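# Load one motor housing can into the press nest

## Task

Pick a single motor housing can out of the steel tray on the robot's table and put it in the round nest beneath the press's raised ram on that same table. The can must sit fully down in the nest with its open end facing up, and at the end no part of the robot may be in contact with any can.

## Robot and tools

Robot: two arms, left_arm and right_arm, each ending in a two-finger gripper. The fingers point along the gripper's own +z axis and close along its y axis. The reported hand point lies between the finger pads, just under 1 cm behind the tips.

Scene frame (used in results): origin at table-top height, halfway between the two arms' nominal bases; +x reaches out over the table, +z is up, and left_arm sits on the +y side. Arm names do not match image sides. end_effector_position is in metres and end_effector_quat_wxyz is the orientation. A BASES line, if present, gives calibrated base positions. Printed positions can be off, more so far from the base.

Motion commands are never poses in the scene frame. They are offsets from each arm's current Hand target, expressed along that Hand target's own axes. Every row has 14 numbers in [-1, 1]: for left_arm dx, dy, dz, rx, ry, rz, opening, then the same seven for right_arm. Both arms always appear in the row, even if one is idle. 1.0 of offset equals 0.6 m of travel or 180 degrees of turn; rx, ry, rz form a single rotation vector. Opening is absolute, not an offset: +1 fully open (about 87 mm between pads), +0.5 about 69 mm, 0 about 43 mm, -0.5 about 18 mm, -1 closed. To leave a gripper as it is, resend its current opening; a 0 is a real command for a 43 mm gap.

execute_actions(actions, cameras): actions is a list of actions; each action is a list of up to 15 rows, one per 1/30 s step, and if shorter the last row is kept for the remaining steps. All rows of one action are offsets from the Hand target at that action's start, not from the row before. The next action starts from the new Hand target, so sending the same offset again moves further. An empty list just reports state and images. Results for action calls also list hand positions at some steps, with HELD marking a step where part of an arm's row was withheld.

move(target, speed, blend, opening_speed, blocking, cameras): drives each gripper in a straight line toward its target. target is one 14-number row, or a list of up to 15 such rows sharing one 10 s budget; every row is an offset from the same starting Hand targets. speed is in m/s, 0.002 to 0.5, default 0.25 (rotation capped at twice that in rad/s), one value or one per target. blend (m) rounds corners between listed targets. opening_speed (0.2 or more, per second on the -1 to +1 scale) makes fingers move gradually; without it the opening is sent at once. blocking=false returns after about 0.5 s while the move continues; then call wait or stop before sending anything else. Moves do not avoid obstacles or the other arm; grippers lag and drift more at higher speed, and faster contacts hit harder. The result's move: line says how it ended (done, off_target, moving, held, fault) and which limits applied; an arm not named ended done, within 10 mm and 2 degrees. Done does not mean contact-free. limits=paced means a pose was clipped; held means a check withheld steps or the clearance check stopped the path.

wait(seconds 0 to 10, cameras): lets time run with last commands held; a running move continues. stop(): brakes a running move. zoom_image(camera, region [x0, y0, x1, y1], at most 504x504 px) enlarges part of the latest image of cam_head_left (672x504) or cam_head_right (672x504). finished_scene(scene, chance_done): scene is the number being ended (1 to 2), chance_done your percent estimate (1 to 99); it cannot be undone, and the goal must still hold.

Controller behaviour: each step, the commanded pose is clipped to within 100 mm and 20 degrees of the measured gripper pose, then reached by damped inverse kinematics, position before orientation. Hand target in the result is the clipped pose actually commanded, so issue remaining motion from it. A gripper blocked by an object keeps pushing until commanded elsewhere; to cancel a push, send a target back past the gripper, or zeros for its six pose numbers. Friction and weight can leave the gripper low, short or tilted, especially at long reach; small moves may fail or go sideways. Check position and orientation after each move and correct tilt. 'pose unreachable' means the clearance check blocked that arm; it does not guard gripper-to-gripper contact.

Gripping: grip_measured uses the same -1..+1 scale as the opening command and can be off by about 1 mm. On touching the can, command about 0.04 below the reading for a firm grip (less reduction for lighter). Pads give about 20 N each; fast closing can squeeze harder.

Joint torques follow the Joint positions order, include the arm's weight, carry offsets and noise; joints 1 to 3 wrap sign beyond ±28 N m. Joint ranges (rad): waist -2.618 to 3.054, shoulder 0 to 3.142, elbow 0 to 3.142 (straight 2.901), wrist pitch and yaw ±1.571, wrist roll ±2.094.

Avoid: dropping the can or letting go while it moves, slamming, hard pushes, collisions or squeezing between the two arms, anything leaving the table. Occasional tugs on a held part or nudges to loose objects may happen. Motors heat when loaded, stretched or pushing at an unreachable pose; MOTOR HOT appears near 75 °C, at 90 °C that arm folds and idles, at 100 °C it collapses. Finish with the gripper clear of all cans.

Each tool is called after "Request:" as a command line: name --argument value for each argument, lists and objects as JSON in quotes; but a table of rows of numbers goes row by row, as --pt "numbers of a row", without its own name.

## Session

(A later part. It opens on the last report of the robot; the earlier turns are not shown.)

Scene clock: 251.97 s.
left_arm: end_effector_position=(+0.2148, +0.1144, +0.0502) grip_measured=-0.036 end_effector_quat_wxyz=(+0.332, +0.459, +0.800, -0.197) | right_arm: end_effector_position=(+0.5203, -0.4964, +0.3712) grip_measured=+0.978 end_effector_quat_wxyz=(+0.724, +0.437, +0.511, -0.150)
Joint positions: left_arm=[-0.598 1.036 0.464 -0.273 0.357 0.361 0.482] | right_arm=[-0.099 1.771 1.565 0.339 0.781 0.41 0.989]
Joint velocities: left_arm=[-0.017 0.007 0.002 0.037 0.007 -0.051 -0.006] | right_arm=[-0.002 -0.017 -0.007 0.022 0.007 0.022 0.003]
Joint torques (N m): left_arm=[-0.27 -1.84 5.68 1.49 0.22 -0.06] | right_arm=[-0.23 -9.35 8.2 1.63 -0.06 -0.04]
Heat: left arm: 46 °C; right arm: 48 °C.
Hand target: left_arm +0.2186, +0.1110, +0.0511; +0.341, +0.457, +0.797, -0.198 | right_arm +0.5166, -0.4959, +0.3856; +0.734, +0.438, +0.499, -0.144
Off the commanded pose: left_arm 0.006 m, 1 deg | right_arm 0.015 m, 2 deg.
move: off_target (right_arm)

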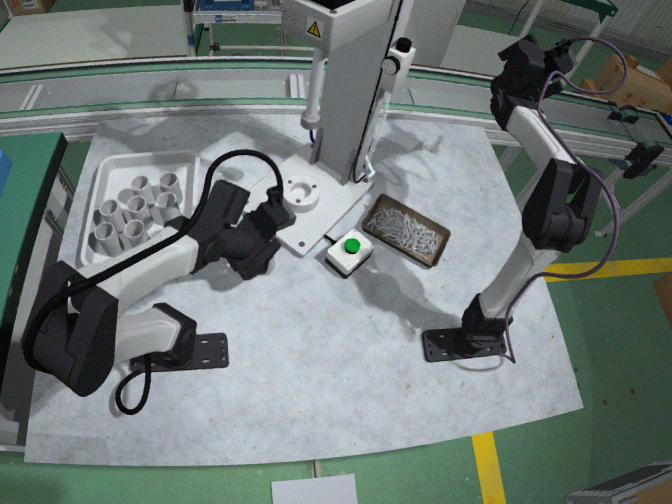

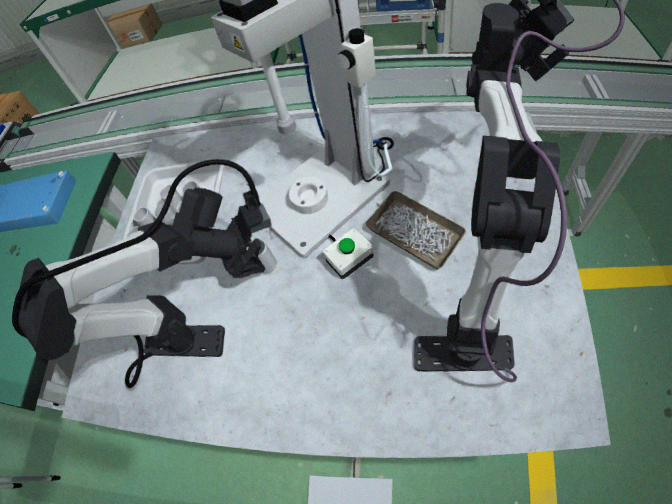

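Request:
move --target '[0.0135,0,0.0125,0,0.003,0,-0.1,0,0,0,0,0,0,1]' --speed 0.02 --cameras '["cam_head_right"]'

Request:
zoom_image --camera "cam_head_right" --region '[200, 150, 320, 290]'

Scene clock: 255.63 s.
left_arm: end_effector_position=(+0.2185, +0.1121, +0.0442) grip_measured=-0.038 end_effector_quat_wxyz=(+0.338, +0.459, +0.798, -0.197) | right_arm: end_effector_position=(+0.5203, -0.4964, +0.3712) grip_measured=+0.978 end_effector_quat_wxyz=(+0.724, +0.437, +0.511, -0.150)
Joint positions: left_arm=[-0.598 1.062 0.443 -0.215 0.356 0.361 0.481] | right_arm=[-0.099 1.771 1.565 0.339 0.781 0.41 0.989]
Joint velocities: left_arm=[-0.002 -0.012 -0.017 -0.022 -0.007 0.022 0.013] | right_arm=[-0.012 0.002 0.007 -0.022 -0.007 -0.022 -0.003]
Joint torques (N m): left_arm=[-0.49 -1.54 4.86 1.42 0.2 -0.02] | right_arm=[-0.23 -9.36 8.21 1.63 -0.06 -0.04]
Heat: left arm: 45 °C; right arm: 48 °C.
Hand target: left_arm +0.2185, +0.1113, +0.0400; +0.337, +0.458, +0.799, -0.196 | right_arm +0.5166, -0.4959, +0.3856; +0.734, +0.438, +0.499, -0.144
Off the commanded pose: left_arm 0.004 m, 0 deg | right_arm 0.015 m, 2 deg.
move: off_target (right_arm)
Images, in order (width x height): cam_head_right 672x504.

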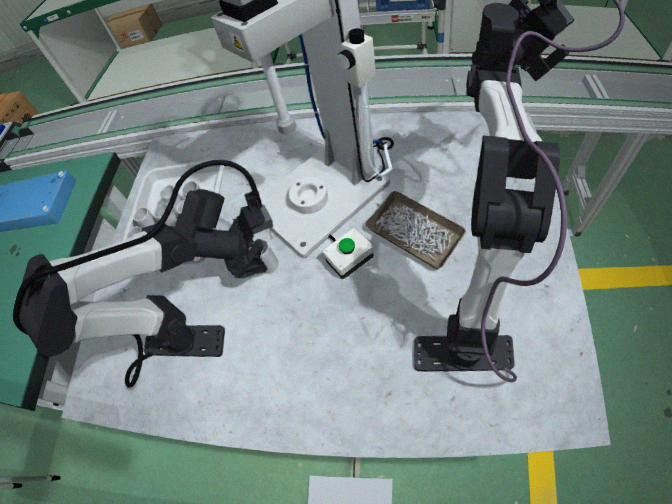

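Scaled by 3.600.

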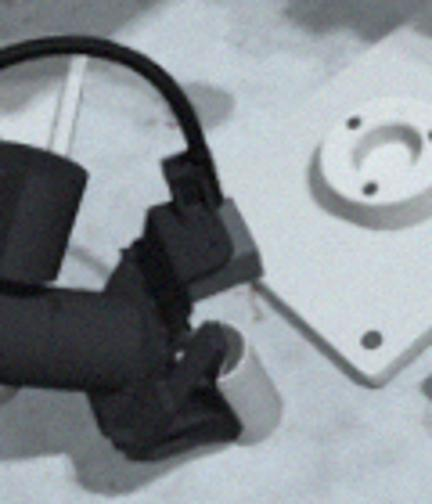

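Request:
move --target '[0.006,0,0.0055,0,0,0,-0.1,0,0,0,0,0,0,1]' --speed 0.02 --cameras '[]'

Scene clock: 260.40 s.
left_arm: end_effector_position=(+0.2205, +0.1107, +0.0436) grip_measured=-0.039 end_effector_quat_wxyz=(+0.344, +0.459, +0.795, -0.198) | right_arm: end_effector_position=(+0.5203, -0.4964, +0.3712) grip_measured=+0.978 end_effector_quat_wxyz=(+0.724, +0.437, +0.511, -0.150)
Joint positions: left_arm=[-0.598 1.065 0.434 -0.188 0.357 0.36 0.48] | right_arm=[-0.099 1.771 1.565 0.339 0.781 0.41 0.989]
Joint velocities: left_arm=[0.002 -0.012 -0.002 -0.007 -0.007 -0.081 0.006] | right_arm=[-0.012 -0.007 0.017 0.037 -0.066 -0.051 -0.018]
Joint torques (N m): left_arm=[-0.46 -0.91 4.41 1.46 0.19 -0.02] | right_arm=[-0.23 -9.36 8.21 1.63 -0.06 -0.04]
Heat: left arm: 45 °C; right arm: 48 °C.
Hand target: left_arm +0.2184, +0.1115, +0.0350; +0.337, +0.458, +0.799, -0.196 | right_arm +0.5166, -0.4959, +0.3856; +0.734, +0.438, +0.499, -0.144
Off the commanded pose: left_arm 0.009 m, 1 deg | right_arm 0.015 m, 2 deg.
move: off_target (right_arm)
No camera images: "cameras" was empty.

Request:
move --target '[-0.004,0,-0.004,0,0,0,0.3,0,0,0,0,0,0,1]' --opening_speed 0.3 --cameras '[]'

Request:
move --target '[-0.03,0,-0.2,0,0,0,0.3,0,0,0,0,0,0,1]' --speed 0.1

Request:
zoom_image --camera "cam_head_right" --region '[220, 150, 340, 290]'

Request:
zoom_image --camera "cam_head_left" --region '[220, 150, 340, 290]'

Scene clock: 265.60 s.
left_arm: end_effector_position=(+0.2203, +0.1108, +0.0429) grip_measured=+0.300 end_effector_quat_wxyz=(+0.343, +0.459, +0.795, -0.198) | right_arm: end_effector_position=(+0.5203, -0.4964, +0.3712) grip_measured=+0.978 end_effector_quat_wxyz=(+0.724, +0.437, +0.511, -0.150)
Joint positions: left_arm=[-0.598 1.068 0.434 -0.188 0.357 0.36 0.65] | right_arm=[-0.099 1.771 1.565 0.339 0.781 0.41 0.989]
Joint velocities: left_arm=[-0.017 0.002 -0.022 -0.037 -0.007 -0.007 0.001] | right_arm=[0.002 -0.002 0.012 -0.066 0.022 -0.037 0.003]
Joint torques (N m): left_arm=[-0.55 -1.95 5.24 1.28 0.19 -0.03] | right_arm=[-0.23 -9.36 8.21 1.63 -0.06 -0.04]
Heat: left arm: 44 °C; right arm: 48 °C.
Hand target: left_arm +0.2183, +0.1115, +0.0384; +0.337, +0.458, +0.799, -0.196 | right_arm +0.5166, -0.4959, +0.3856; +0.734, +0.438, +0.499, -0.144
Off the commanded pose: left_arm 0.005 m, 1 deg | right_arm 0.015 m, 2 deg.
move: off_target (right_arm)
No camera images: "cameras" was empty.

Scene clock: 267.67 s.
left_arm: end_effector_position=(+0.1798, +0.1759, +0.1261) grip_measured=+0.300 end_effector_quat_wxyz=(+0.326, +0.457, +0.805, -0.190) | right_arm: end_effector_position=(+0.5203, -0.4964, +0.3712) grip_measured=+0.978 end_effector_quat_wxyz=(+0.724, +0.437, +0.511, -0.150)
Joint positions: left_arm=[-0.322 0.752 0.701 -0.909 0.511 0.598 0.65] | right_arm=[-0.099 1.771 1.565 0.339 0.781 0.41 0.989]
Joint velocities: left_arm=[0.012 -0.002 0.017 -0.066 0.095 0.022 0.006] | right_arm=[-0.002 0.002 0.007 -0.022 0.051 0.007 -0.018]
Joint torques (N m): left_arm=[0.72 -0.58 8.44 0.97 0.46 0.16] | right_arm=[-0.23 -9.35 8.21 1.63 -0.06 -0.04]
Heat: left arm: 44 °C; right arm: 48 °C.
Hand target: left_arm +0.1825, +0.1751, +0.1364; +0.338, +0.460, +0.799, -0.190 | right_arm +0.5166, -0.4959, +0.3856; +0.734, +0.438, +0.499, -0.144
Off the commanded pose: left_arm 0.009 m, 2 deg | right_arm 0.015 m, 2 deg.
move: off_target (right_arm)

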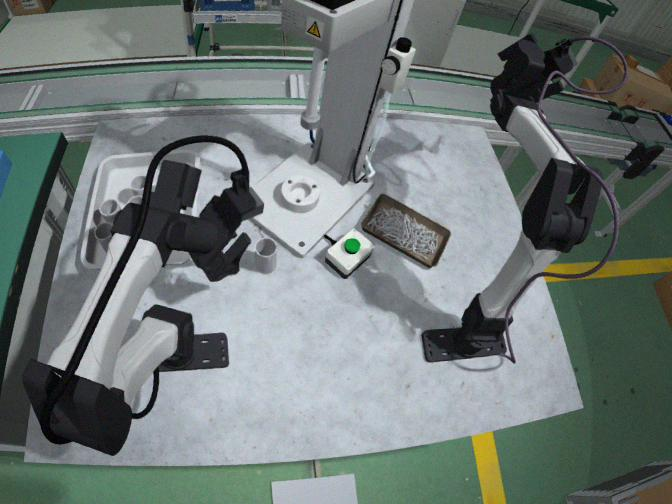

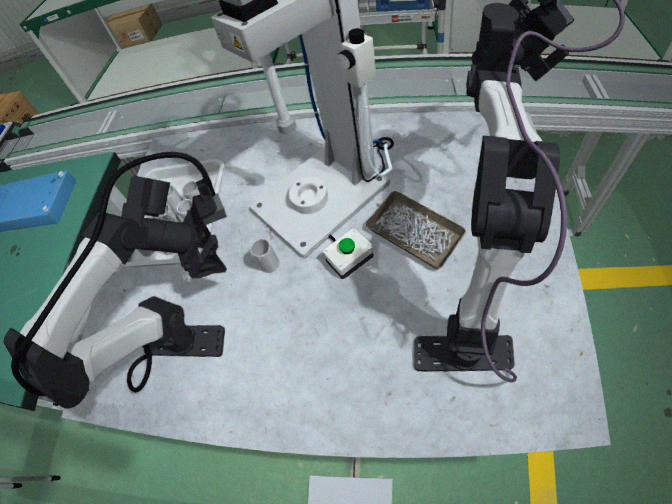

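Scaled by 3.600.

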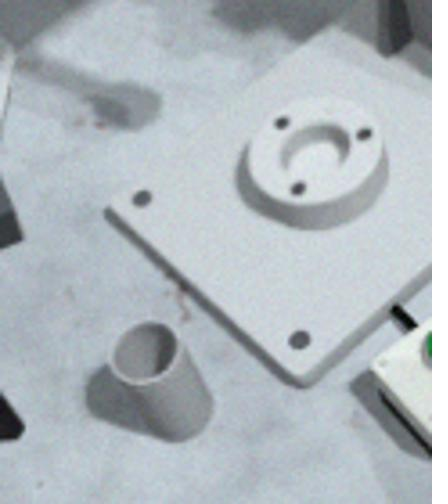

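Scaled by 3.600.

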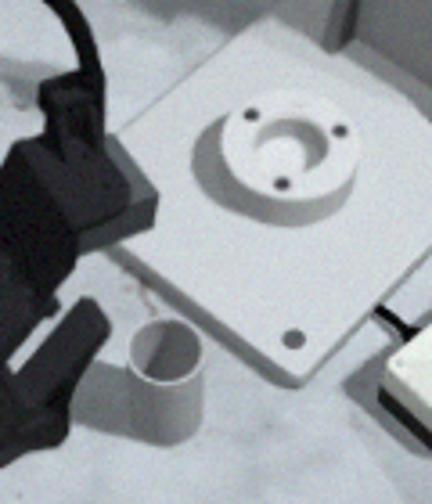

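Request:
move --target '[0.0675,0.001,0.048,0,-0.108,0,0.3,0,0,0,0,0,0,1]' --speed 0.12

Request:
zoom_image --camera "cam_head_right" --region '[180, 150, 320, 290]'

Request:
zoom_image --camera "cam_head_left" --region '[180, 150, 320, 290]'

Scene clock: 296.97 s.
left_arm: end_effector_position=(+0.1765, +0.1859, +0.0878) grip_measured=+0.300 end_effector_quat_wxyz=(+0.460, +0.425, +0.736, -0.257) | right_arm: end_effector_position=(+0.5203, -0.4964, +0.3712) grip_measured=+0.978 end_effector_quat_wxyz=(+0.724, +0.437, +0.511, -0.150)
Joint positions: left_arm=[0.145 0.54 0.361 -0.801 1.006 0.914 0.65] | right_arm=[-0.099 1.771 1.565 0.339 0.781 0.41 0.989]
Joint velocities: left_arm=[-0.007 0.002 0.002 0.007 0.066 0.051 -0.006] | right_arm=[-0.002 0.012 0.007 0.051 -0.037 0.022 0.008]
Joint torques (N m): left_arm=[0.64 1.55 5.31 1.06 0.59 0.16] | right_arm=[-0.23 -9.36 8.21 1.63 -0.06 -0.04]
Heat: left arm: 48 °C; right arm: 48 °C.
Hand target: left_arm +0.1782, +0.1860, +0.0867; +0.464, +0.427, +0.732, -0.257 | right_arm +0.5166, -0.4959, +0.3856; +0.734, +0.438, +0.499, -0.144
Off the commanded pose: left_arm 0.005 m, 1 deg | right_arm 0.015 m, 2 deg.
move: off_target (right_arm)

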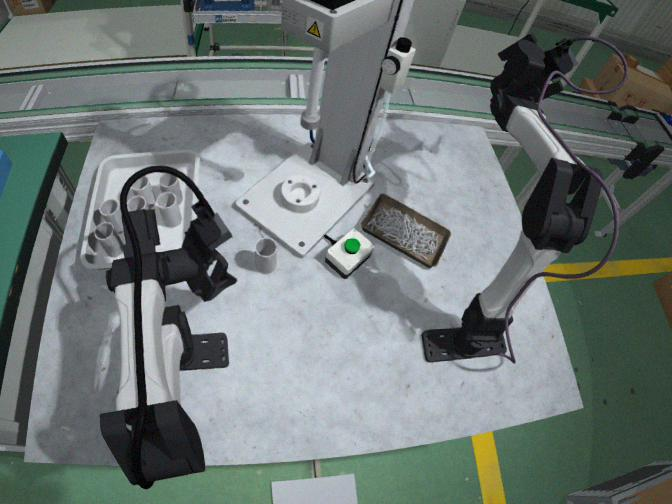

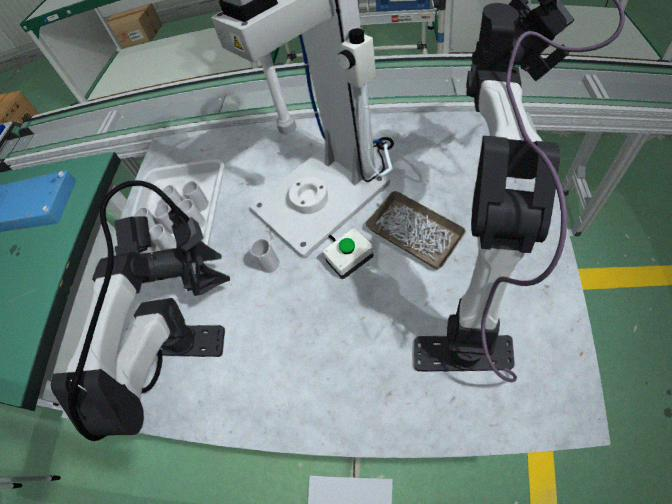

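Scaled by 3.600.

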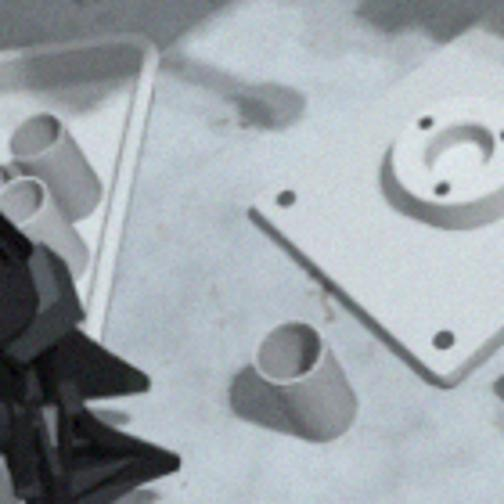

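Scaled by 3.600.

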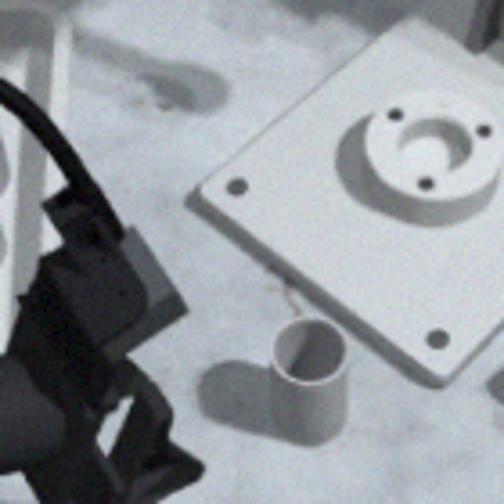

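Request:
move --target '[-0.001,-0.002,0.075,0,0,0,0.3,0,0,0,0,0,0,1]' --speed 0.08

Request:
zoom_image --camera "cam_head_right" --region '[190, 190, 310, 310]'

Request:
zoom_image --camera "cam_head_left" --region '[190, 190, 310, 310]'

Scene clock: 308.73 s.
left_arm: end_effector_position=(+0.1968, +0.1488, +0.0731) grip_measured=+0.300 end_effector_quat_wxyz=(+0.469, +0.427, +0.727, -0.264) | right_arm: end_effector_position=(+0.5203, -0.4964, +0.3712) grip_measured=+0.978 end_effector_quat_wxyz=(+0.724, +0.437, +0.511, -0.150)
Joint positions: left_arm=[-0.213 0.55 0.218 -0.299 0.777 0.493 0.65] | right_arm=[-0.099 1.771 1.565 0.339 0.781 0.41 0.989]
Joint velocities: left_arm=[0.012 0.007 0.007 0.007 -0.066 0.007 0.004] | right_arm=[-0.012 -0.017 -0.017 -0.022 -0.022 0.022 -0.003]
Joint torques (N m): left_arm=[-0.65 1.24 5.52 1.45 0.29 -0.08] | right_arm=[-0.23 -9.36 8.21 1.62 -0.06 -0.04]
Heat: left arm: 45 °C; right arm: 48 °C.
Hand target: left_arm +0.1970, +0.1484, +0.0692; +0.466, +0.424, +0.730, -0.264 | right_arm +0.5166, -0.4959, +0.3856; +0.734, +0.438, +0.499, -0.144
Off the commanded pose: left_arm 0.006 m, 1 deg | right_arm 0.015 m, 2 deg.
move: off_target (right_arm)

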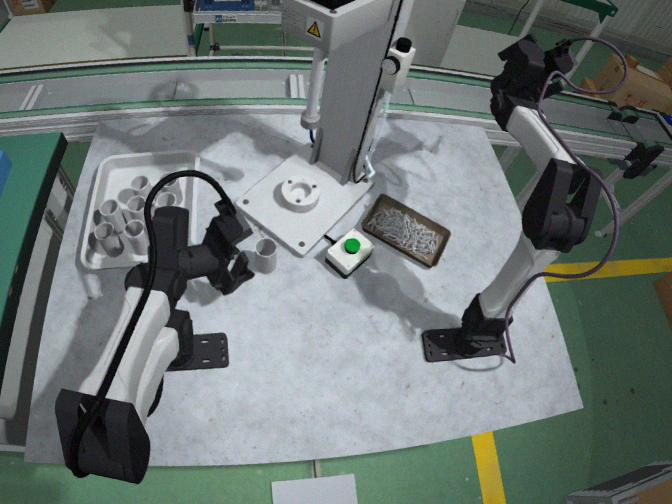

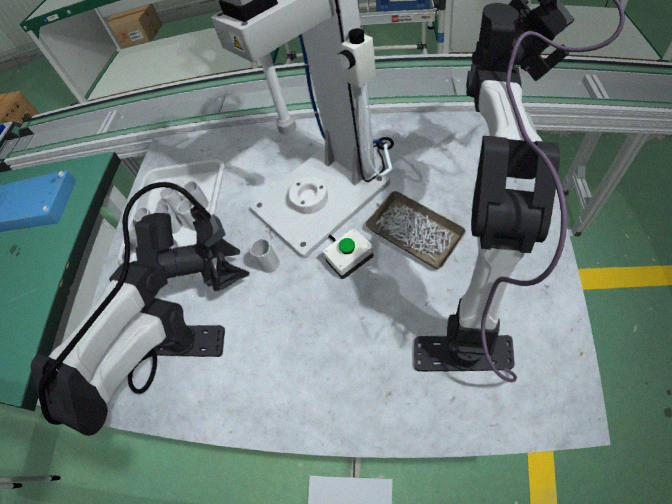

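Scaled by 4.200.

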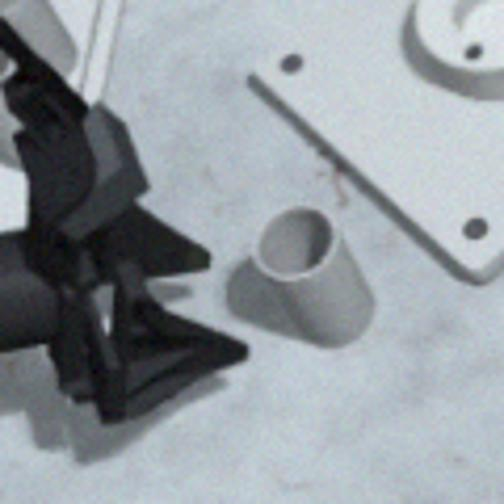

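Scaled by 4.200.

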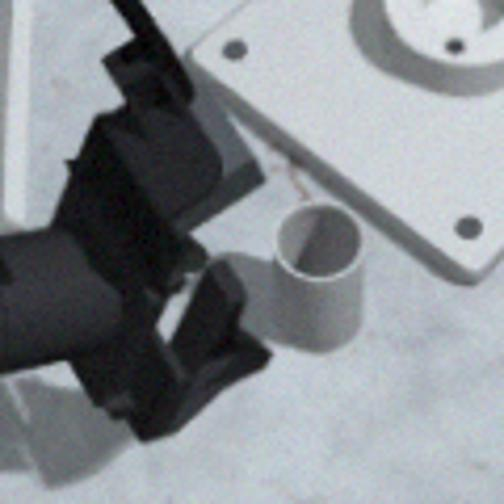

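Request:
move --target '[0.007,0.002,0.091,0,0,0,0.3,0,0,0,0,0,0,1]' --speed 0.05

Request:
zoom_image --camera "cam_head_right" --region '[210, 200, 310, 300]'

Request:
zoom_image --camera "cam_head_left" --region '[210, 200, 310, 300]'

Scene clock: 315.43 s.
left_arm: end_effector_position=(+0.2231, +0.1068, +0.0446) grip_measured=+0.300 end_effector_quat_wxyz=(+0.468, +0.425, +0.727, -0.269) | right_arm: end_effector_position=(+0.5203, -0.4964, +0.3712) grip_measured=+0.978 end_effector_quat_wxyz=(+0.724, +0.437, +0.511, -0.150)
Joint positions: left_arm=[-0.467 0.957 0.144 0.294 0.57 0.307 0.65] | right_arm=[-0.099 1.771 1.565 0.339 0.781 0.41 0.989]
Joint velocities: left_arm=[0.012 0.017 -0.002 0.037 -0.139 -0.022 -0.012] | right_arm=[-0.017 0.012 0.007 0.007 -0.022 -0.095 0.029]
Joint torques (N m): left_arm=[-0.62 -0.79 4.83 1.63 0.19 -0.07] | right_arm=[-0.23 -9.36 8.21 1.63 -0.06 -0.03]
Heat: left arm: 44 °C; right arm: 49 °C.
Hand target: left_arm +0.2222, +0.1066, +0.0416; +0.467, +0.422, +0.730, -0.268 | right_arm +0.5166, -0.4959, +0.3856; +0.734, +0.438, +0.499, -0.144
Off the commanded pose: left_arm 0.003 m, 1 deg | right_arm 0.015 m, 2 deg.
move: off_target (right_arm)

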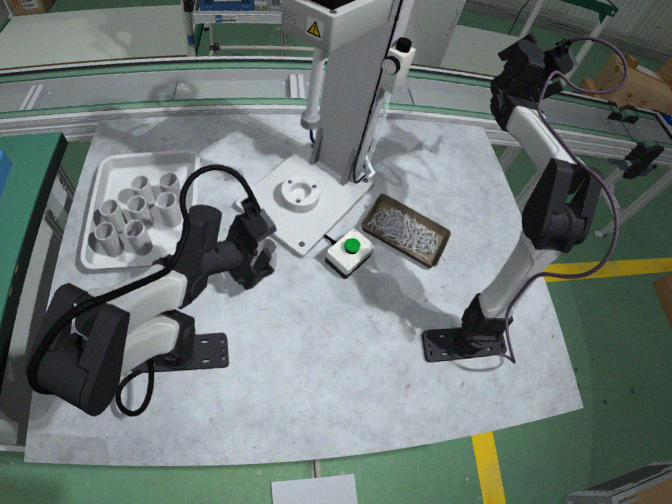

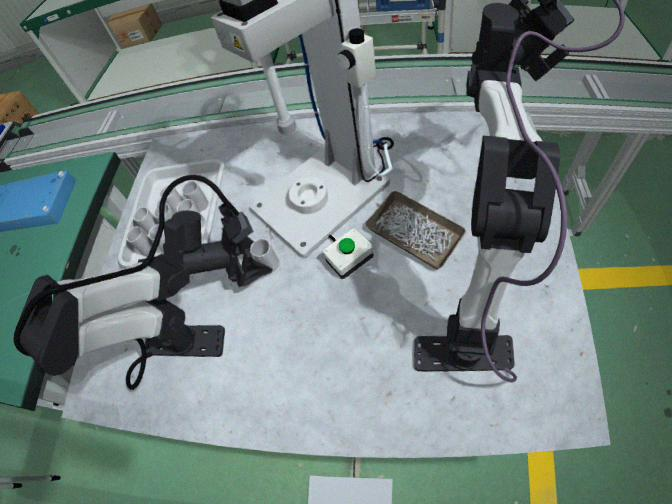

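Scaled by 5.040.

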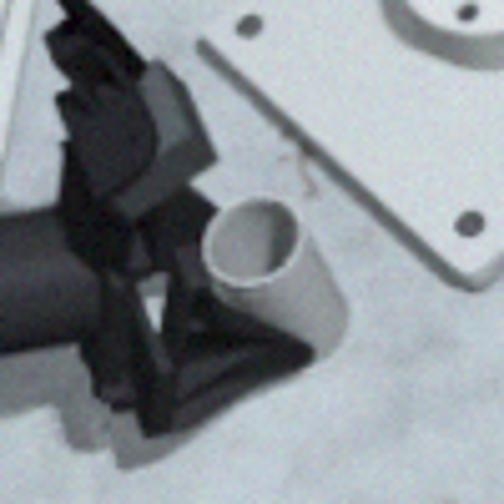

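Scaled by 5.040.

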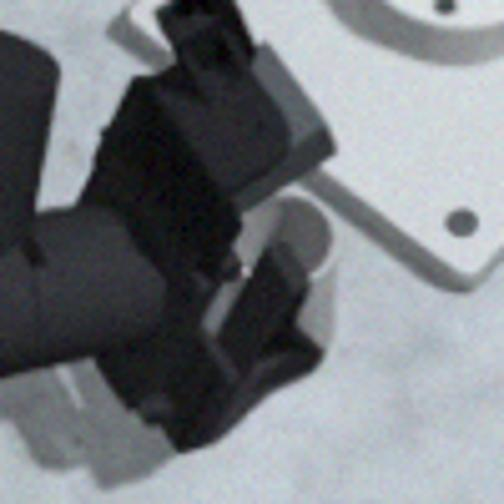

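Request:
move --target '[0,0,0,0,0,0,-0.1,0,0,0,0,0,0,1]' --opening_speed 0.25

Request:
zoom_image --camera "cam_head_right" --region '[210, 200, 310, 300]'

Scene clock: 321.83 s.
left_arm: end_effector_position=(+0.2232, +0.1067, +0.0448) grip_measured=+0.000 end_effector_quat_wxyz=(+0.468, +0.424, +0.727, -0.269) | right_arm: end_effector_position=(+0.5203, -0.4964, +0.3712) grip_measured=+0.978 end_effector_quat_wxyz=(+0.724, +0.437, +0.511, -0.150)
Joint positions: left_arm=[-0.467 0.957 0.144 0.295 0.569 0.305 0.5] | right_arm=[-0.099 1.771 1.565 0.339 0.781 0.41 0.989]
Joint velocities: left_arm=[0.012 -0.007 -0.017 -0.095 -0.007 0.007 -0.004] | right_arm=[-0.007 -0.017 -0.002 0.081 -0.037 -0.022 0.003]
Joint torques (N m): left_arm=[-0.66 -0.81 4.97 1.58 0.18 -0.06] | right_arm=[-0.23 -9.35 8.21 1.62 -0.06 -0.04]
Heat: left arm: 43 °C; right arm: 49 °C.
Hand target: left_arm +0.2222, +0.1066, +0.0416; +0.467, +0.422, +0.730, -0.268 | right_arm +0.5166, -0.4959, +0.3856; +0.734, +0.438, +0.499, -0.144
Off the commanded pose: left_arm 0.003 m, 0 deg | right_arm 0.015 m, 2 deg.
move: off_target (right_arm)

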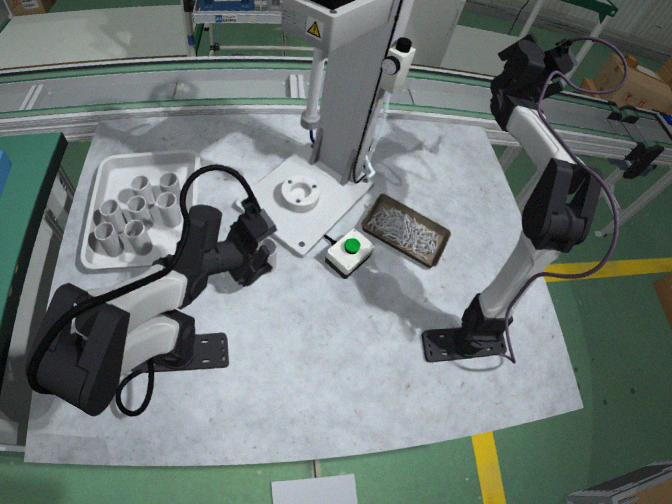

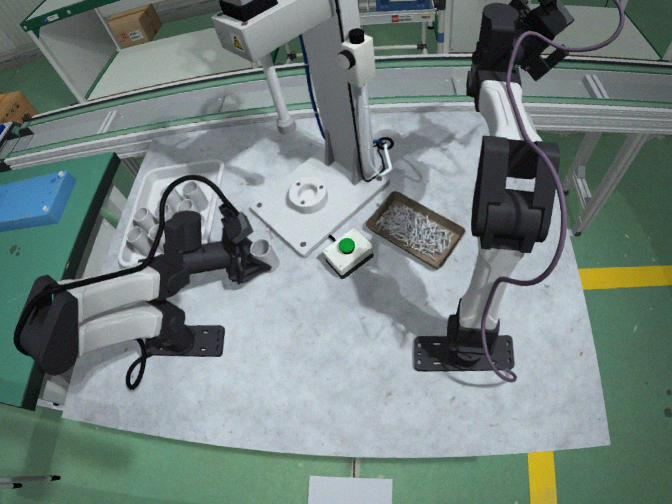

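Scaled by 5.040.

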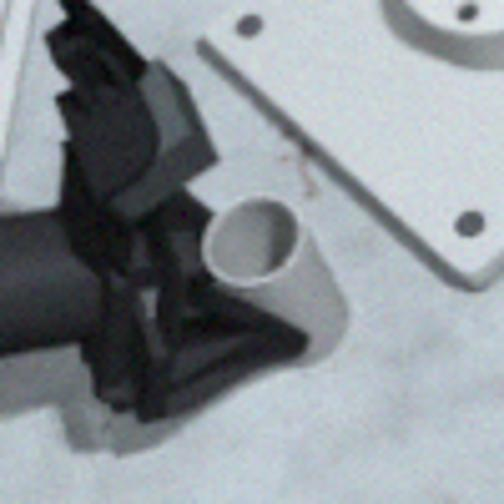

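Request:
move --pt "-0.076 0 -0.035 0 0 0 -0.1 0 0 0 0 0 0 1" --pt "-0.151 0.128 0.128 0 0 0 -0.1 0 0 0 0 0 0 1" --speed 0.1 --blend 0.015

Request:
zoom_image --camera "cam_head_right" --region '[240, 120, 360, 240]'

Request:
zoom_image --camera "cam_head_left" --region '[240, 120, 360, 240]'

Scene clock: 329.20 s.
left_arm: end_effector_position=(+0.3288, +0.0588, +0.0724) grip_measured=+0.000 end_effector_quat_wxyz=(+0.441, +0.421, +0.745, -0.270) | right_arm: end_effector_position=(+0.5203, -0.4964, +0.3712) grip_measured=+0.978 end_effector_quat_wxyz=(+0.724, +0.437, +0.511, -0.150)
Joint positions: left_arm=[-0.474 1.492 0.638 0.272 0.559 0.299 0.5] | right_arm=[-0.099 1.771 1.565 0.339 0.781 0.41 0.989]
Joint velocities: left_arm=[0.007 0.007 -0.002 -0.081 -0.007 -0.022 0.001] | right_arm=[-0.002 0.007 0.002 0.022 0.007 0.007 0.003]
Joint torques (N m): left_arm=[-0.2 -5.35 8.31 1.78 0.26 -0.02] | right_arm=[-0.23 -9.35 8.21 1.63 -0.06 -0.04]
Heat: left arm: 43 °C; right arm: 49 °C.
Hand target: left_arm +0.3436, +0.0511, +0.0885; +0.467, +0.422, +0.730, -0.269 | right_arm +0.5166, -0.4959, +0.3856; +0.734, +0.438, +0.499, -0.144
Off the commanded pose: left_arm 0.025 m, 3 deg | right_arm 0.015 m, 2 deg.
move: off_target (left_arm, right_arm)

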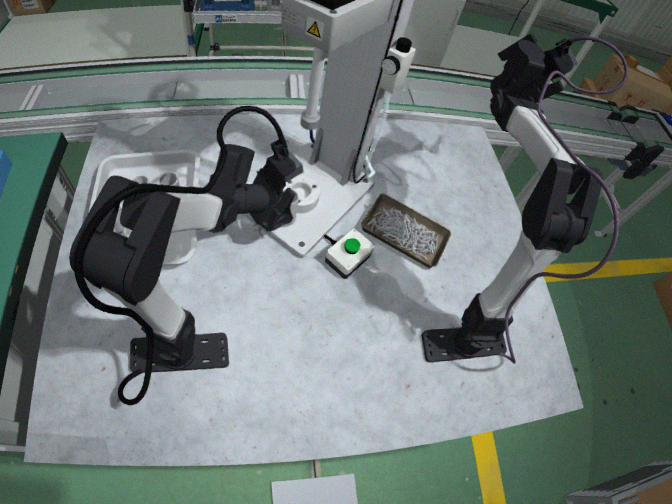

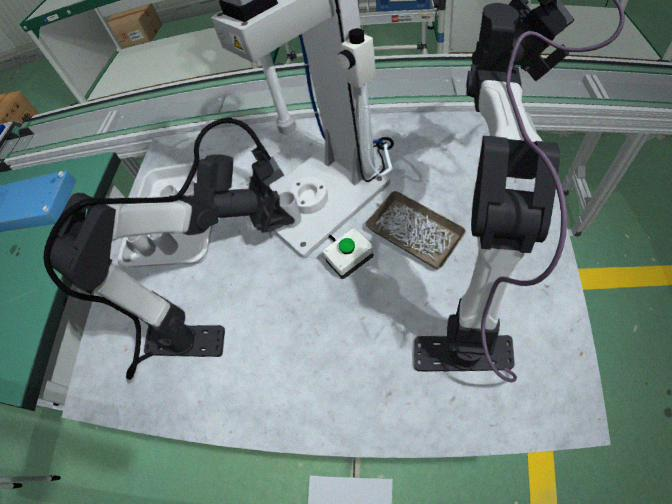

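Scaled by 4.200.

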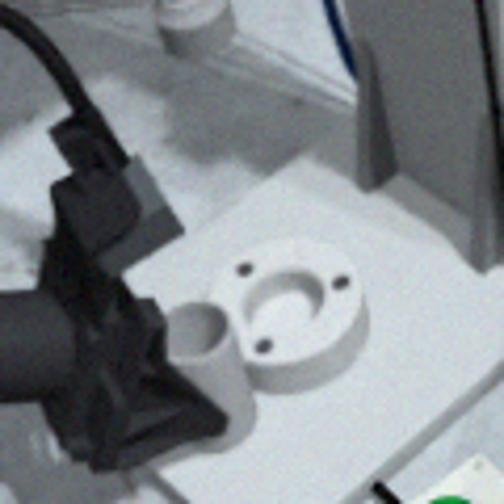

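Scaled by 4.200.

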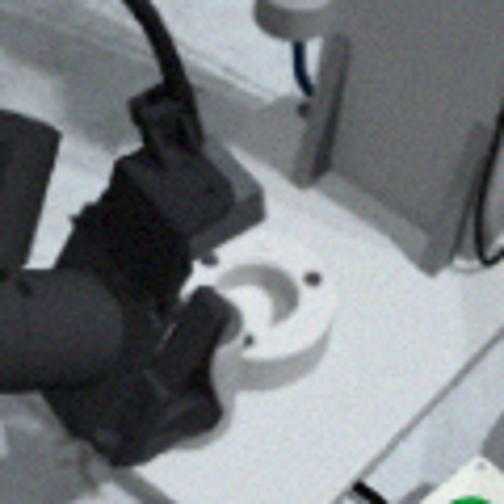

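Request:
move --pt "-0.038 0 -0.018 0 -0.018 0 -0.1 0 0 0 0 0 0 1" --pt "-0.073 0.079 0.051 0 -0.018 0 -0.1 0 0 0 0 0 0 1" --speed 0.06

Request:
zoom_image --camera "cam_head_right" --region '[240, 120, 360, 240]'

Request:
zoom_image --camera "cam_head_left" --region '[240, 120, 360, 240]'

Scene clock: 343.33 s.
left_arm: end_effector_position=(+0.3917, +0.0354, +0.1047) grip_measured=+0.002 end_effector_quat_wxyz=(+0.465, +0.413, +0.725, -0.294) | right_arm: end_effector_position=(+0.5203, -0.4964, +0.3712) grip_measured=+0.978 end_effector_quat_wxyz=(+0.724, +0.437, +0.511, -0.150)
Joint positions: left_arm=[-0.438 1.674 0.902 0.262 0.631 0.273 0.501] | right_arm=[-0.099 1.771 1.565 0.339 0.781 0.41 0.989]
Joint velocities: left_arm=[0.022 0.027 0.002 -0.022 0.095 0.022 0.009] | right_arm=[0.007 0.012 -0.012 -0.022 0.051 0.037 -0.003]
Joint torques (N m): left_arm=[0.55 -6.8 8.24 1.68 0.1 0.23] | right_arm=[-0.23 -9.36 8.21 1.63 -0.06 -0.04]
Heat: left arm: 45 °C; right arm: 49 °C.
Hand target: left_arm +0.4079, +0.0350, +0.1141; +0.487, +0.415, +0.716, -0.280 | right_arm +0.5166, -0.4959, +0.3856; +0.734, +0.438, +0.499, -0.144
Off the commanded pose: left_arm 0.019 m, 3 deg | right_arm 0.015 m, 2 deg.
move: off_target (left_arm, right_arm)

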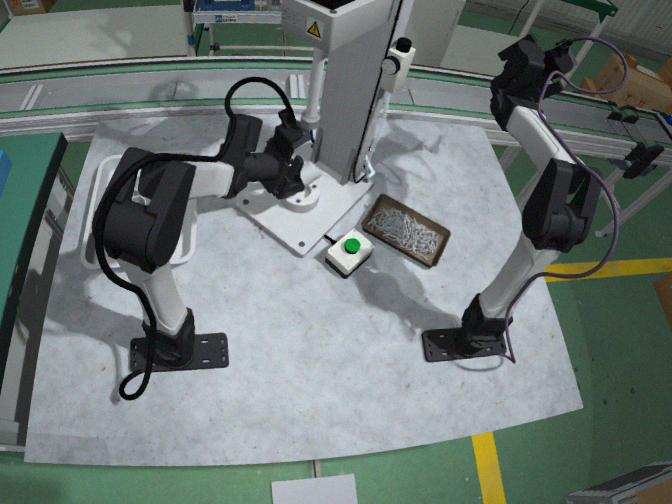

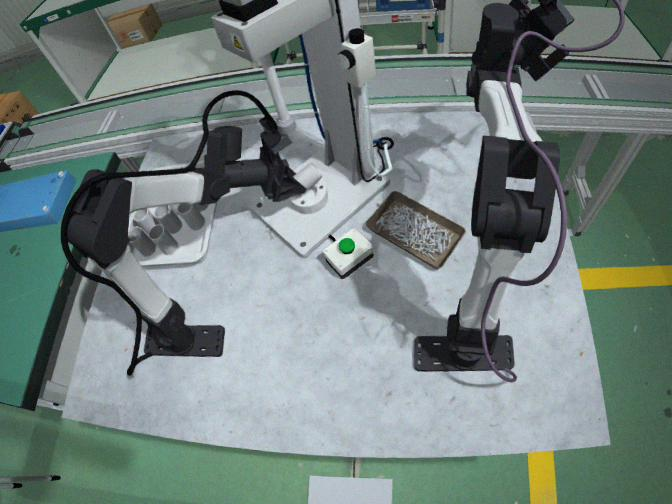

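Scaled by 4.200.

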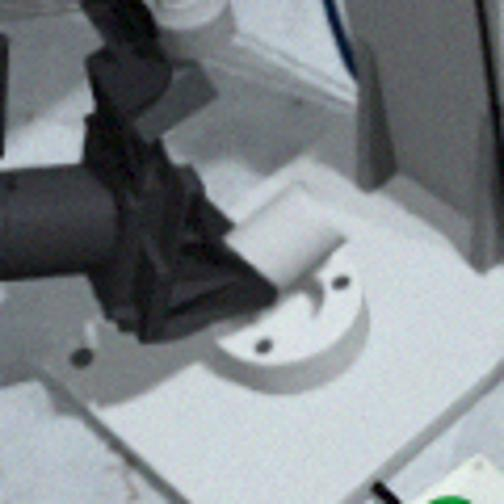

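Scaled by 4.200.

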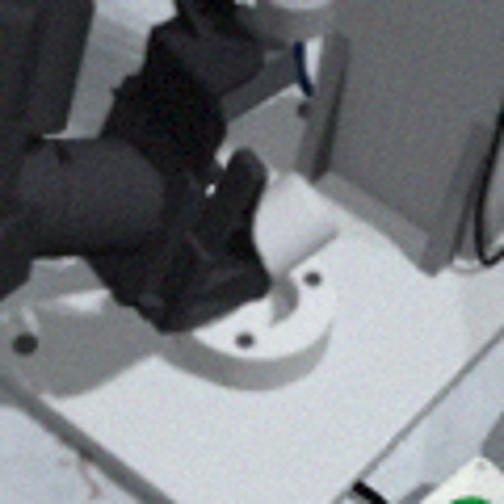

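Request:
execute_actions --actions '[]'

Request:
zoom_image --camera "cam_head_right" --region '[240, 120, 360, 240]'

Request:
zoom_image --camera "cam_head_left" --region '[220, 100, 400, 240]'

Scene clock: 358.10 s.
left_arm: end_effector_position=(+0.3918, +0.0354, +0.1048) grip_measured=+0.002 end_effector_quat_wxyz=(+0.465, +0.413, +0.725, -0.294) | right_arm: end_effector_position=(+0.5203, -0.4964, +0.3712) grip_measured=+0.978 end_effector_quat_wxyz=(+0.724, +0.437, +0.511, -0.150)
Joint positions: left_arm=[-0.438 1.674 0.902 0.262 0.631 0.273 0.501] | right_arm=[-0.099 1.771 1.565 0.339 0.781 0.41 0.989]
Joint velocities: left_arm=[0.002 -0.002 0.017 -0.037 -0.051 -0.007 0.001] | right_arm=[-0.012 -0.002 0.002 0.022 -0.007 -0.037 -0.034]
Joint torques (N m): left_arm=[0.53 -6.75 8.27 1.67 0.12 0.23] | right_arm=[-0.23 -9.36 8.21 1.63 -0.06 -0.04]
Heat: left arm: 47 °C; right arm: 49 °C.
Hand target: left_arm +0.4078, +0.0350, +0.1141; +0.487, +0.415, +0.716, -0.280 | right_arm +0.5166, -0.4959, +0.3856; +0.734, +0.438, +0.499, -0.144
Tool commands: left_gripper/opening=-0.1 right_gripper/opening=+1.0
Off the commanded pose: left_arm 0.019 m, 3 deg | right_arm 0.015 m, 2 deg.

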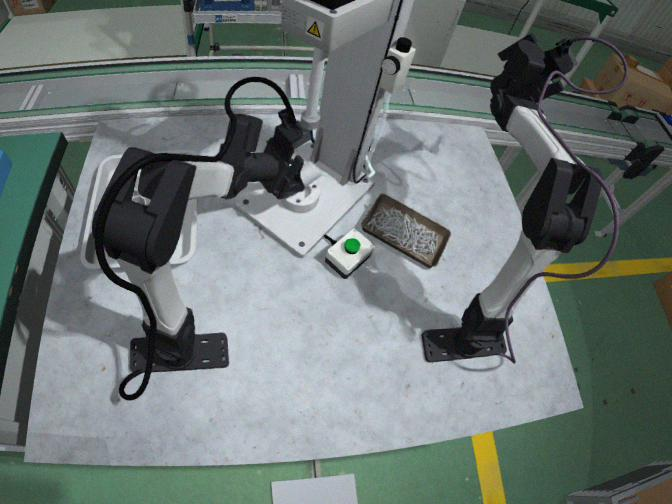

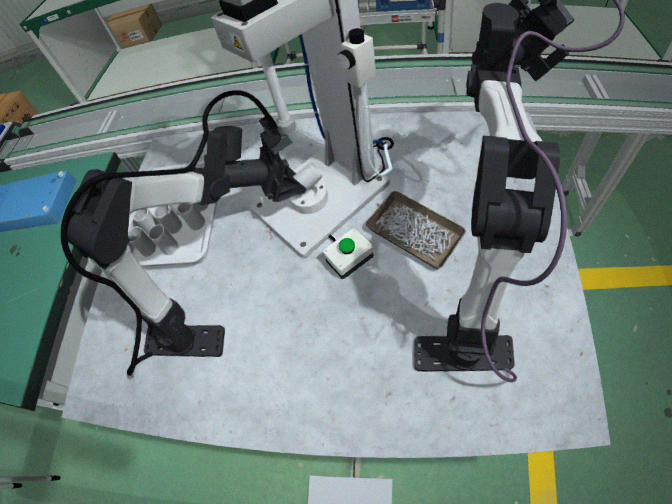

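Scaled by 4.200.

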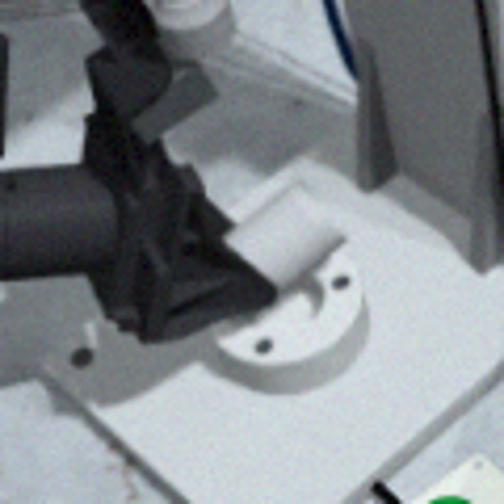

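Scaled by 2.800.

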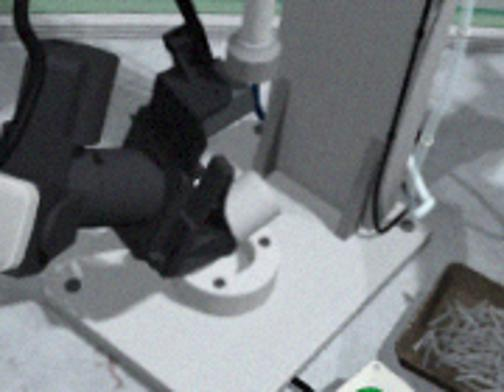

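Request:
move --pt "0.055 -0.018 -0.198 0 0 0 -0.1 0 0 0 0 0 0 1" --pt "0.072 -0.2 -0.275 0 0 0 -0.1 0 0 0 0 0 0 1" --blend 0.03 --speed 0.15

Request:
zoom_image --camera "cam_head_right" --region '[170, 160, 290, 280]'

Request:
zoom_image --camera "cam_head_left" --region '[170, 160, 290, 280]'

Scene clock: 368.50 s.
left_arm: end_effector_position=(+0.2183, +0.1226, +0.1382) grip_measured=+0.002 end_effector_quat_wxyz=(+0.484, +0.417, +0.718, -0.277) | right_arm: end_effector_position=(+0.5203, -0.4964, +0.3712) grip_measured=+0.978 end_effector_quat_wxyz=(+0.724, +0.437, +0.511, -0.150)
Joint positions: left_arm=[-0.353 0.671 0.437 -0.275 0.678 0.342 0.501] | right_arm=[-0.099 1.771 1.565 0.339 0.781 0.41 0.989]
Joint velocities: left_arm=[-0.012 -0.002 -0.007 -0.051 0.051 0.007 0.006] | right_arm=[-0.017 0.017 -0.017 0.095 -0.022 0.081 0.008]
Joint torques (N m): left_arm=[-0.57 -0.92 6.2 1.52 0.26 -0.09] | right_arm=[-0.23 -9.36 8.21 1.63 -0.06 -0.04]
Heat: left arm: 47 °C; right arm: 49 °C.
Hand target: left_arm +0.2180, +0.1212, +0.1396; +0.487, +0.415, +0.716, -0.278 | right_arm +0.5166, -0.4959, +0.3856; +0.734, +0.438, +0.499, -0.144
Off the commanded pose: left_arm 0.004 m, 1 deg | right_arm 0.015 m, 2 deg.
move: off_target (right_arm)

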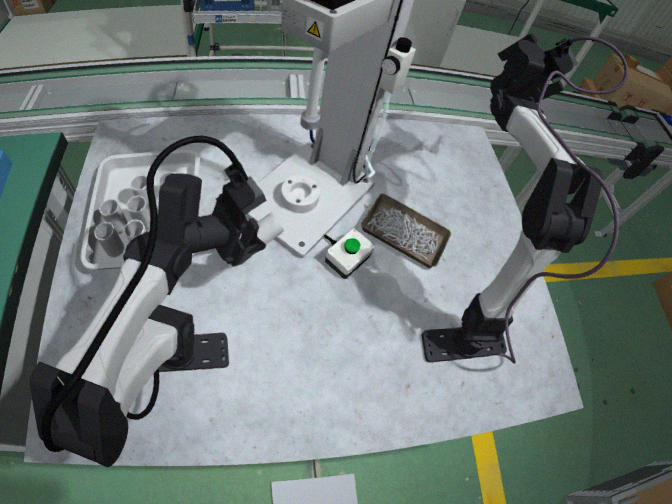

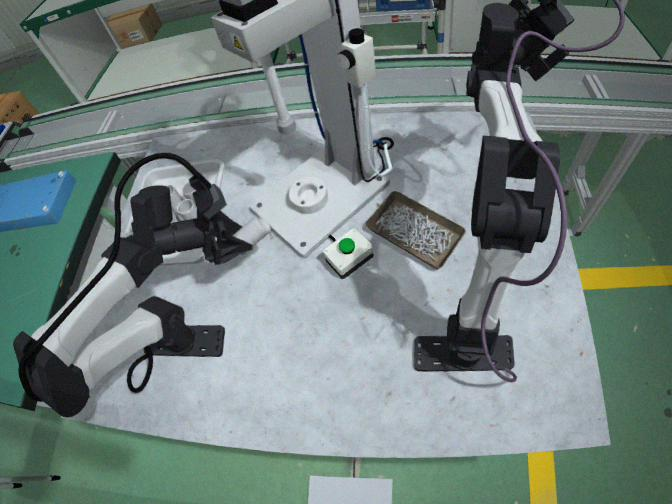

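Scaled by 4.200.

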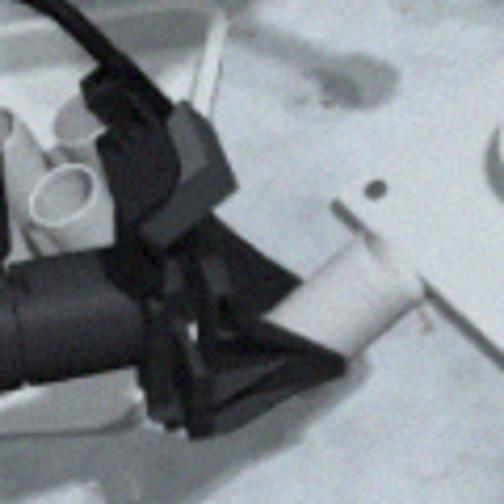

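Scaled by 4.200.

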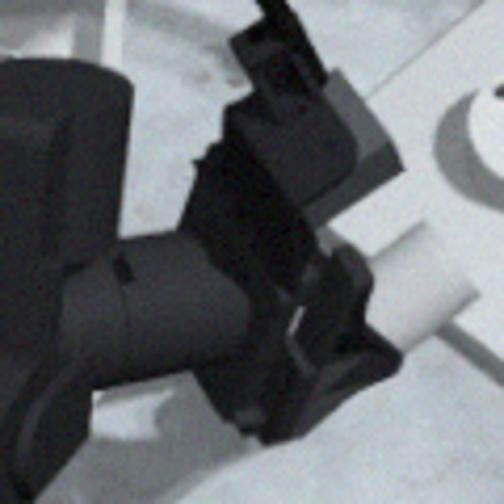

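Request:
move --target '[-0.08,0,0.03,0,-0.35,0,-0.1,0,0,0,0,0,0,1]' --speed 0.35

Request:
zoom_image --camera "cam_head_right" --region '[190, 140, 310, 260]'

Request:
zoom_image --camera "cam_head_left" --region '[190, 140, 310, 260]'

Scene clock: 374.90 s.
left_arm: end_effector_position=(+0.2359, +0.0897, +0.1716) grip_measured=+0.002 end_effector_quat_wxyz=(+0.651, +0.342, +0.531, -0.420) | right_arm: end_effector_position=(+0.5203, -0.4964, +0.3712) grip_measured=+0.978 end_effector_quat_wxyz=(+0.724, +0.437, +0.511, -0.150)
Joint positions: left_arm=[-0.288 1.246 0.02 1.549 0.885 -0.255 0.501] | right_arm=[-0.099 1.771 1.565 0.339 0.781 0.41 0.989]
Joint velocities: left_arm=[-0.017 0.002 -0.012 -0.022 -0.037 -0.037 -0.011] | right_arm=[-0.007 0.002 -0.002 0.037 0.007 -0.081 -0.003]
Joint torques (N m): left_arm=[0.79 -1.77 3.26 1.69 0.02 -0.02] | right_arm=[-0.21 -9.36 8.21 1.63 -0.06 -0.04]
Heat: left arm: 46 °C; right arm: 49 °C.
Hand target: left_arm +0.2338, +0.0917, +0.1744; +0.748, +0.258, +0.417, -0.446 | right_arm +0.5166, -0.4959, +0.3856; +0.734, +0.438, +0.499, -0.144
Off the commanded pose: left_arm 0.006 m, 30 deg; orientation clipped | right_arm 0.015 m, 2 deg.
joint sent to its limit (left arm) — joint 3 (elbow), lower limit, where the elbow is as bent as it goes; joint 4 (wrist pitch), upper limit. The joint targets are off in orientation, not in position.
move: off_target (left_arm, right_arm); limits=paced

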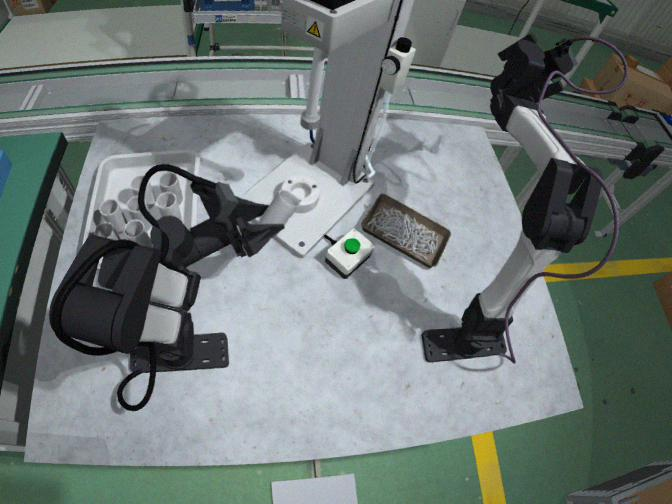

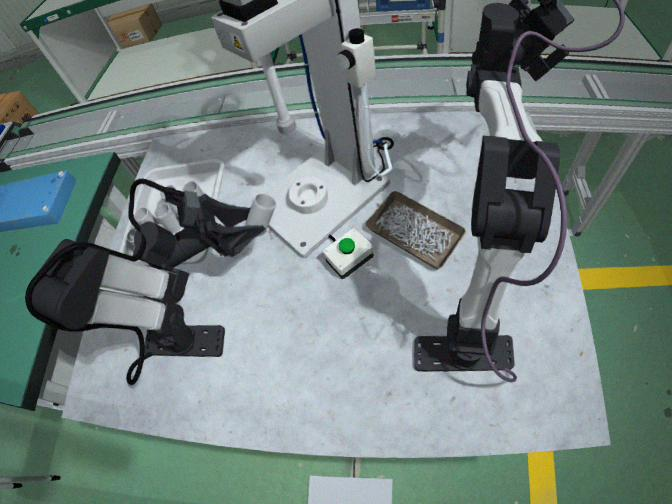

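Scaled by 4.200.

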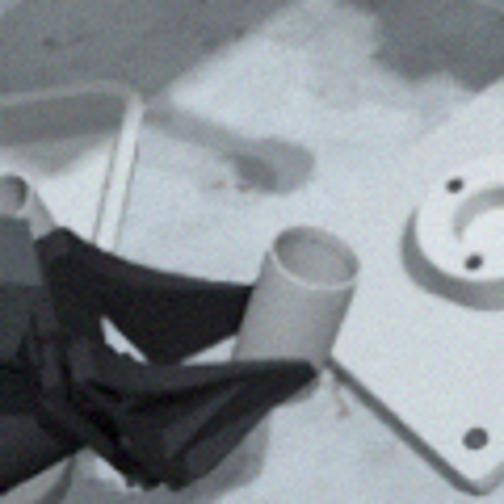

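Scaled by 4.200.

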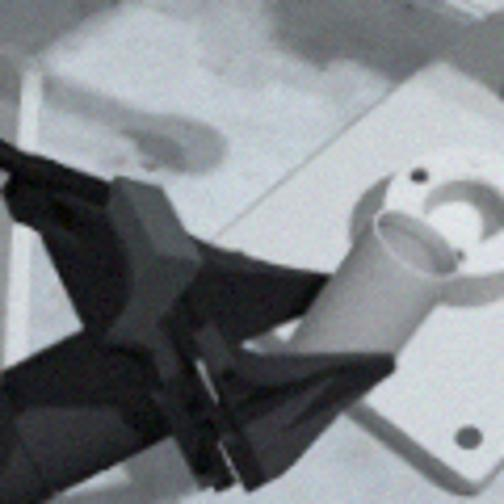

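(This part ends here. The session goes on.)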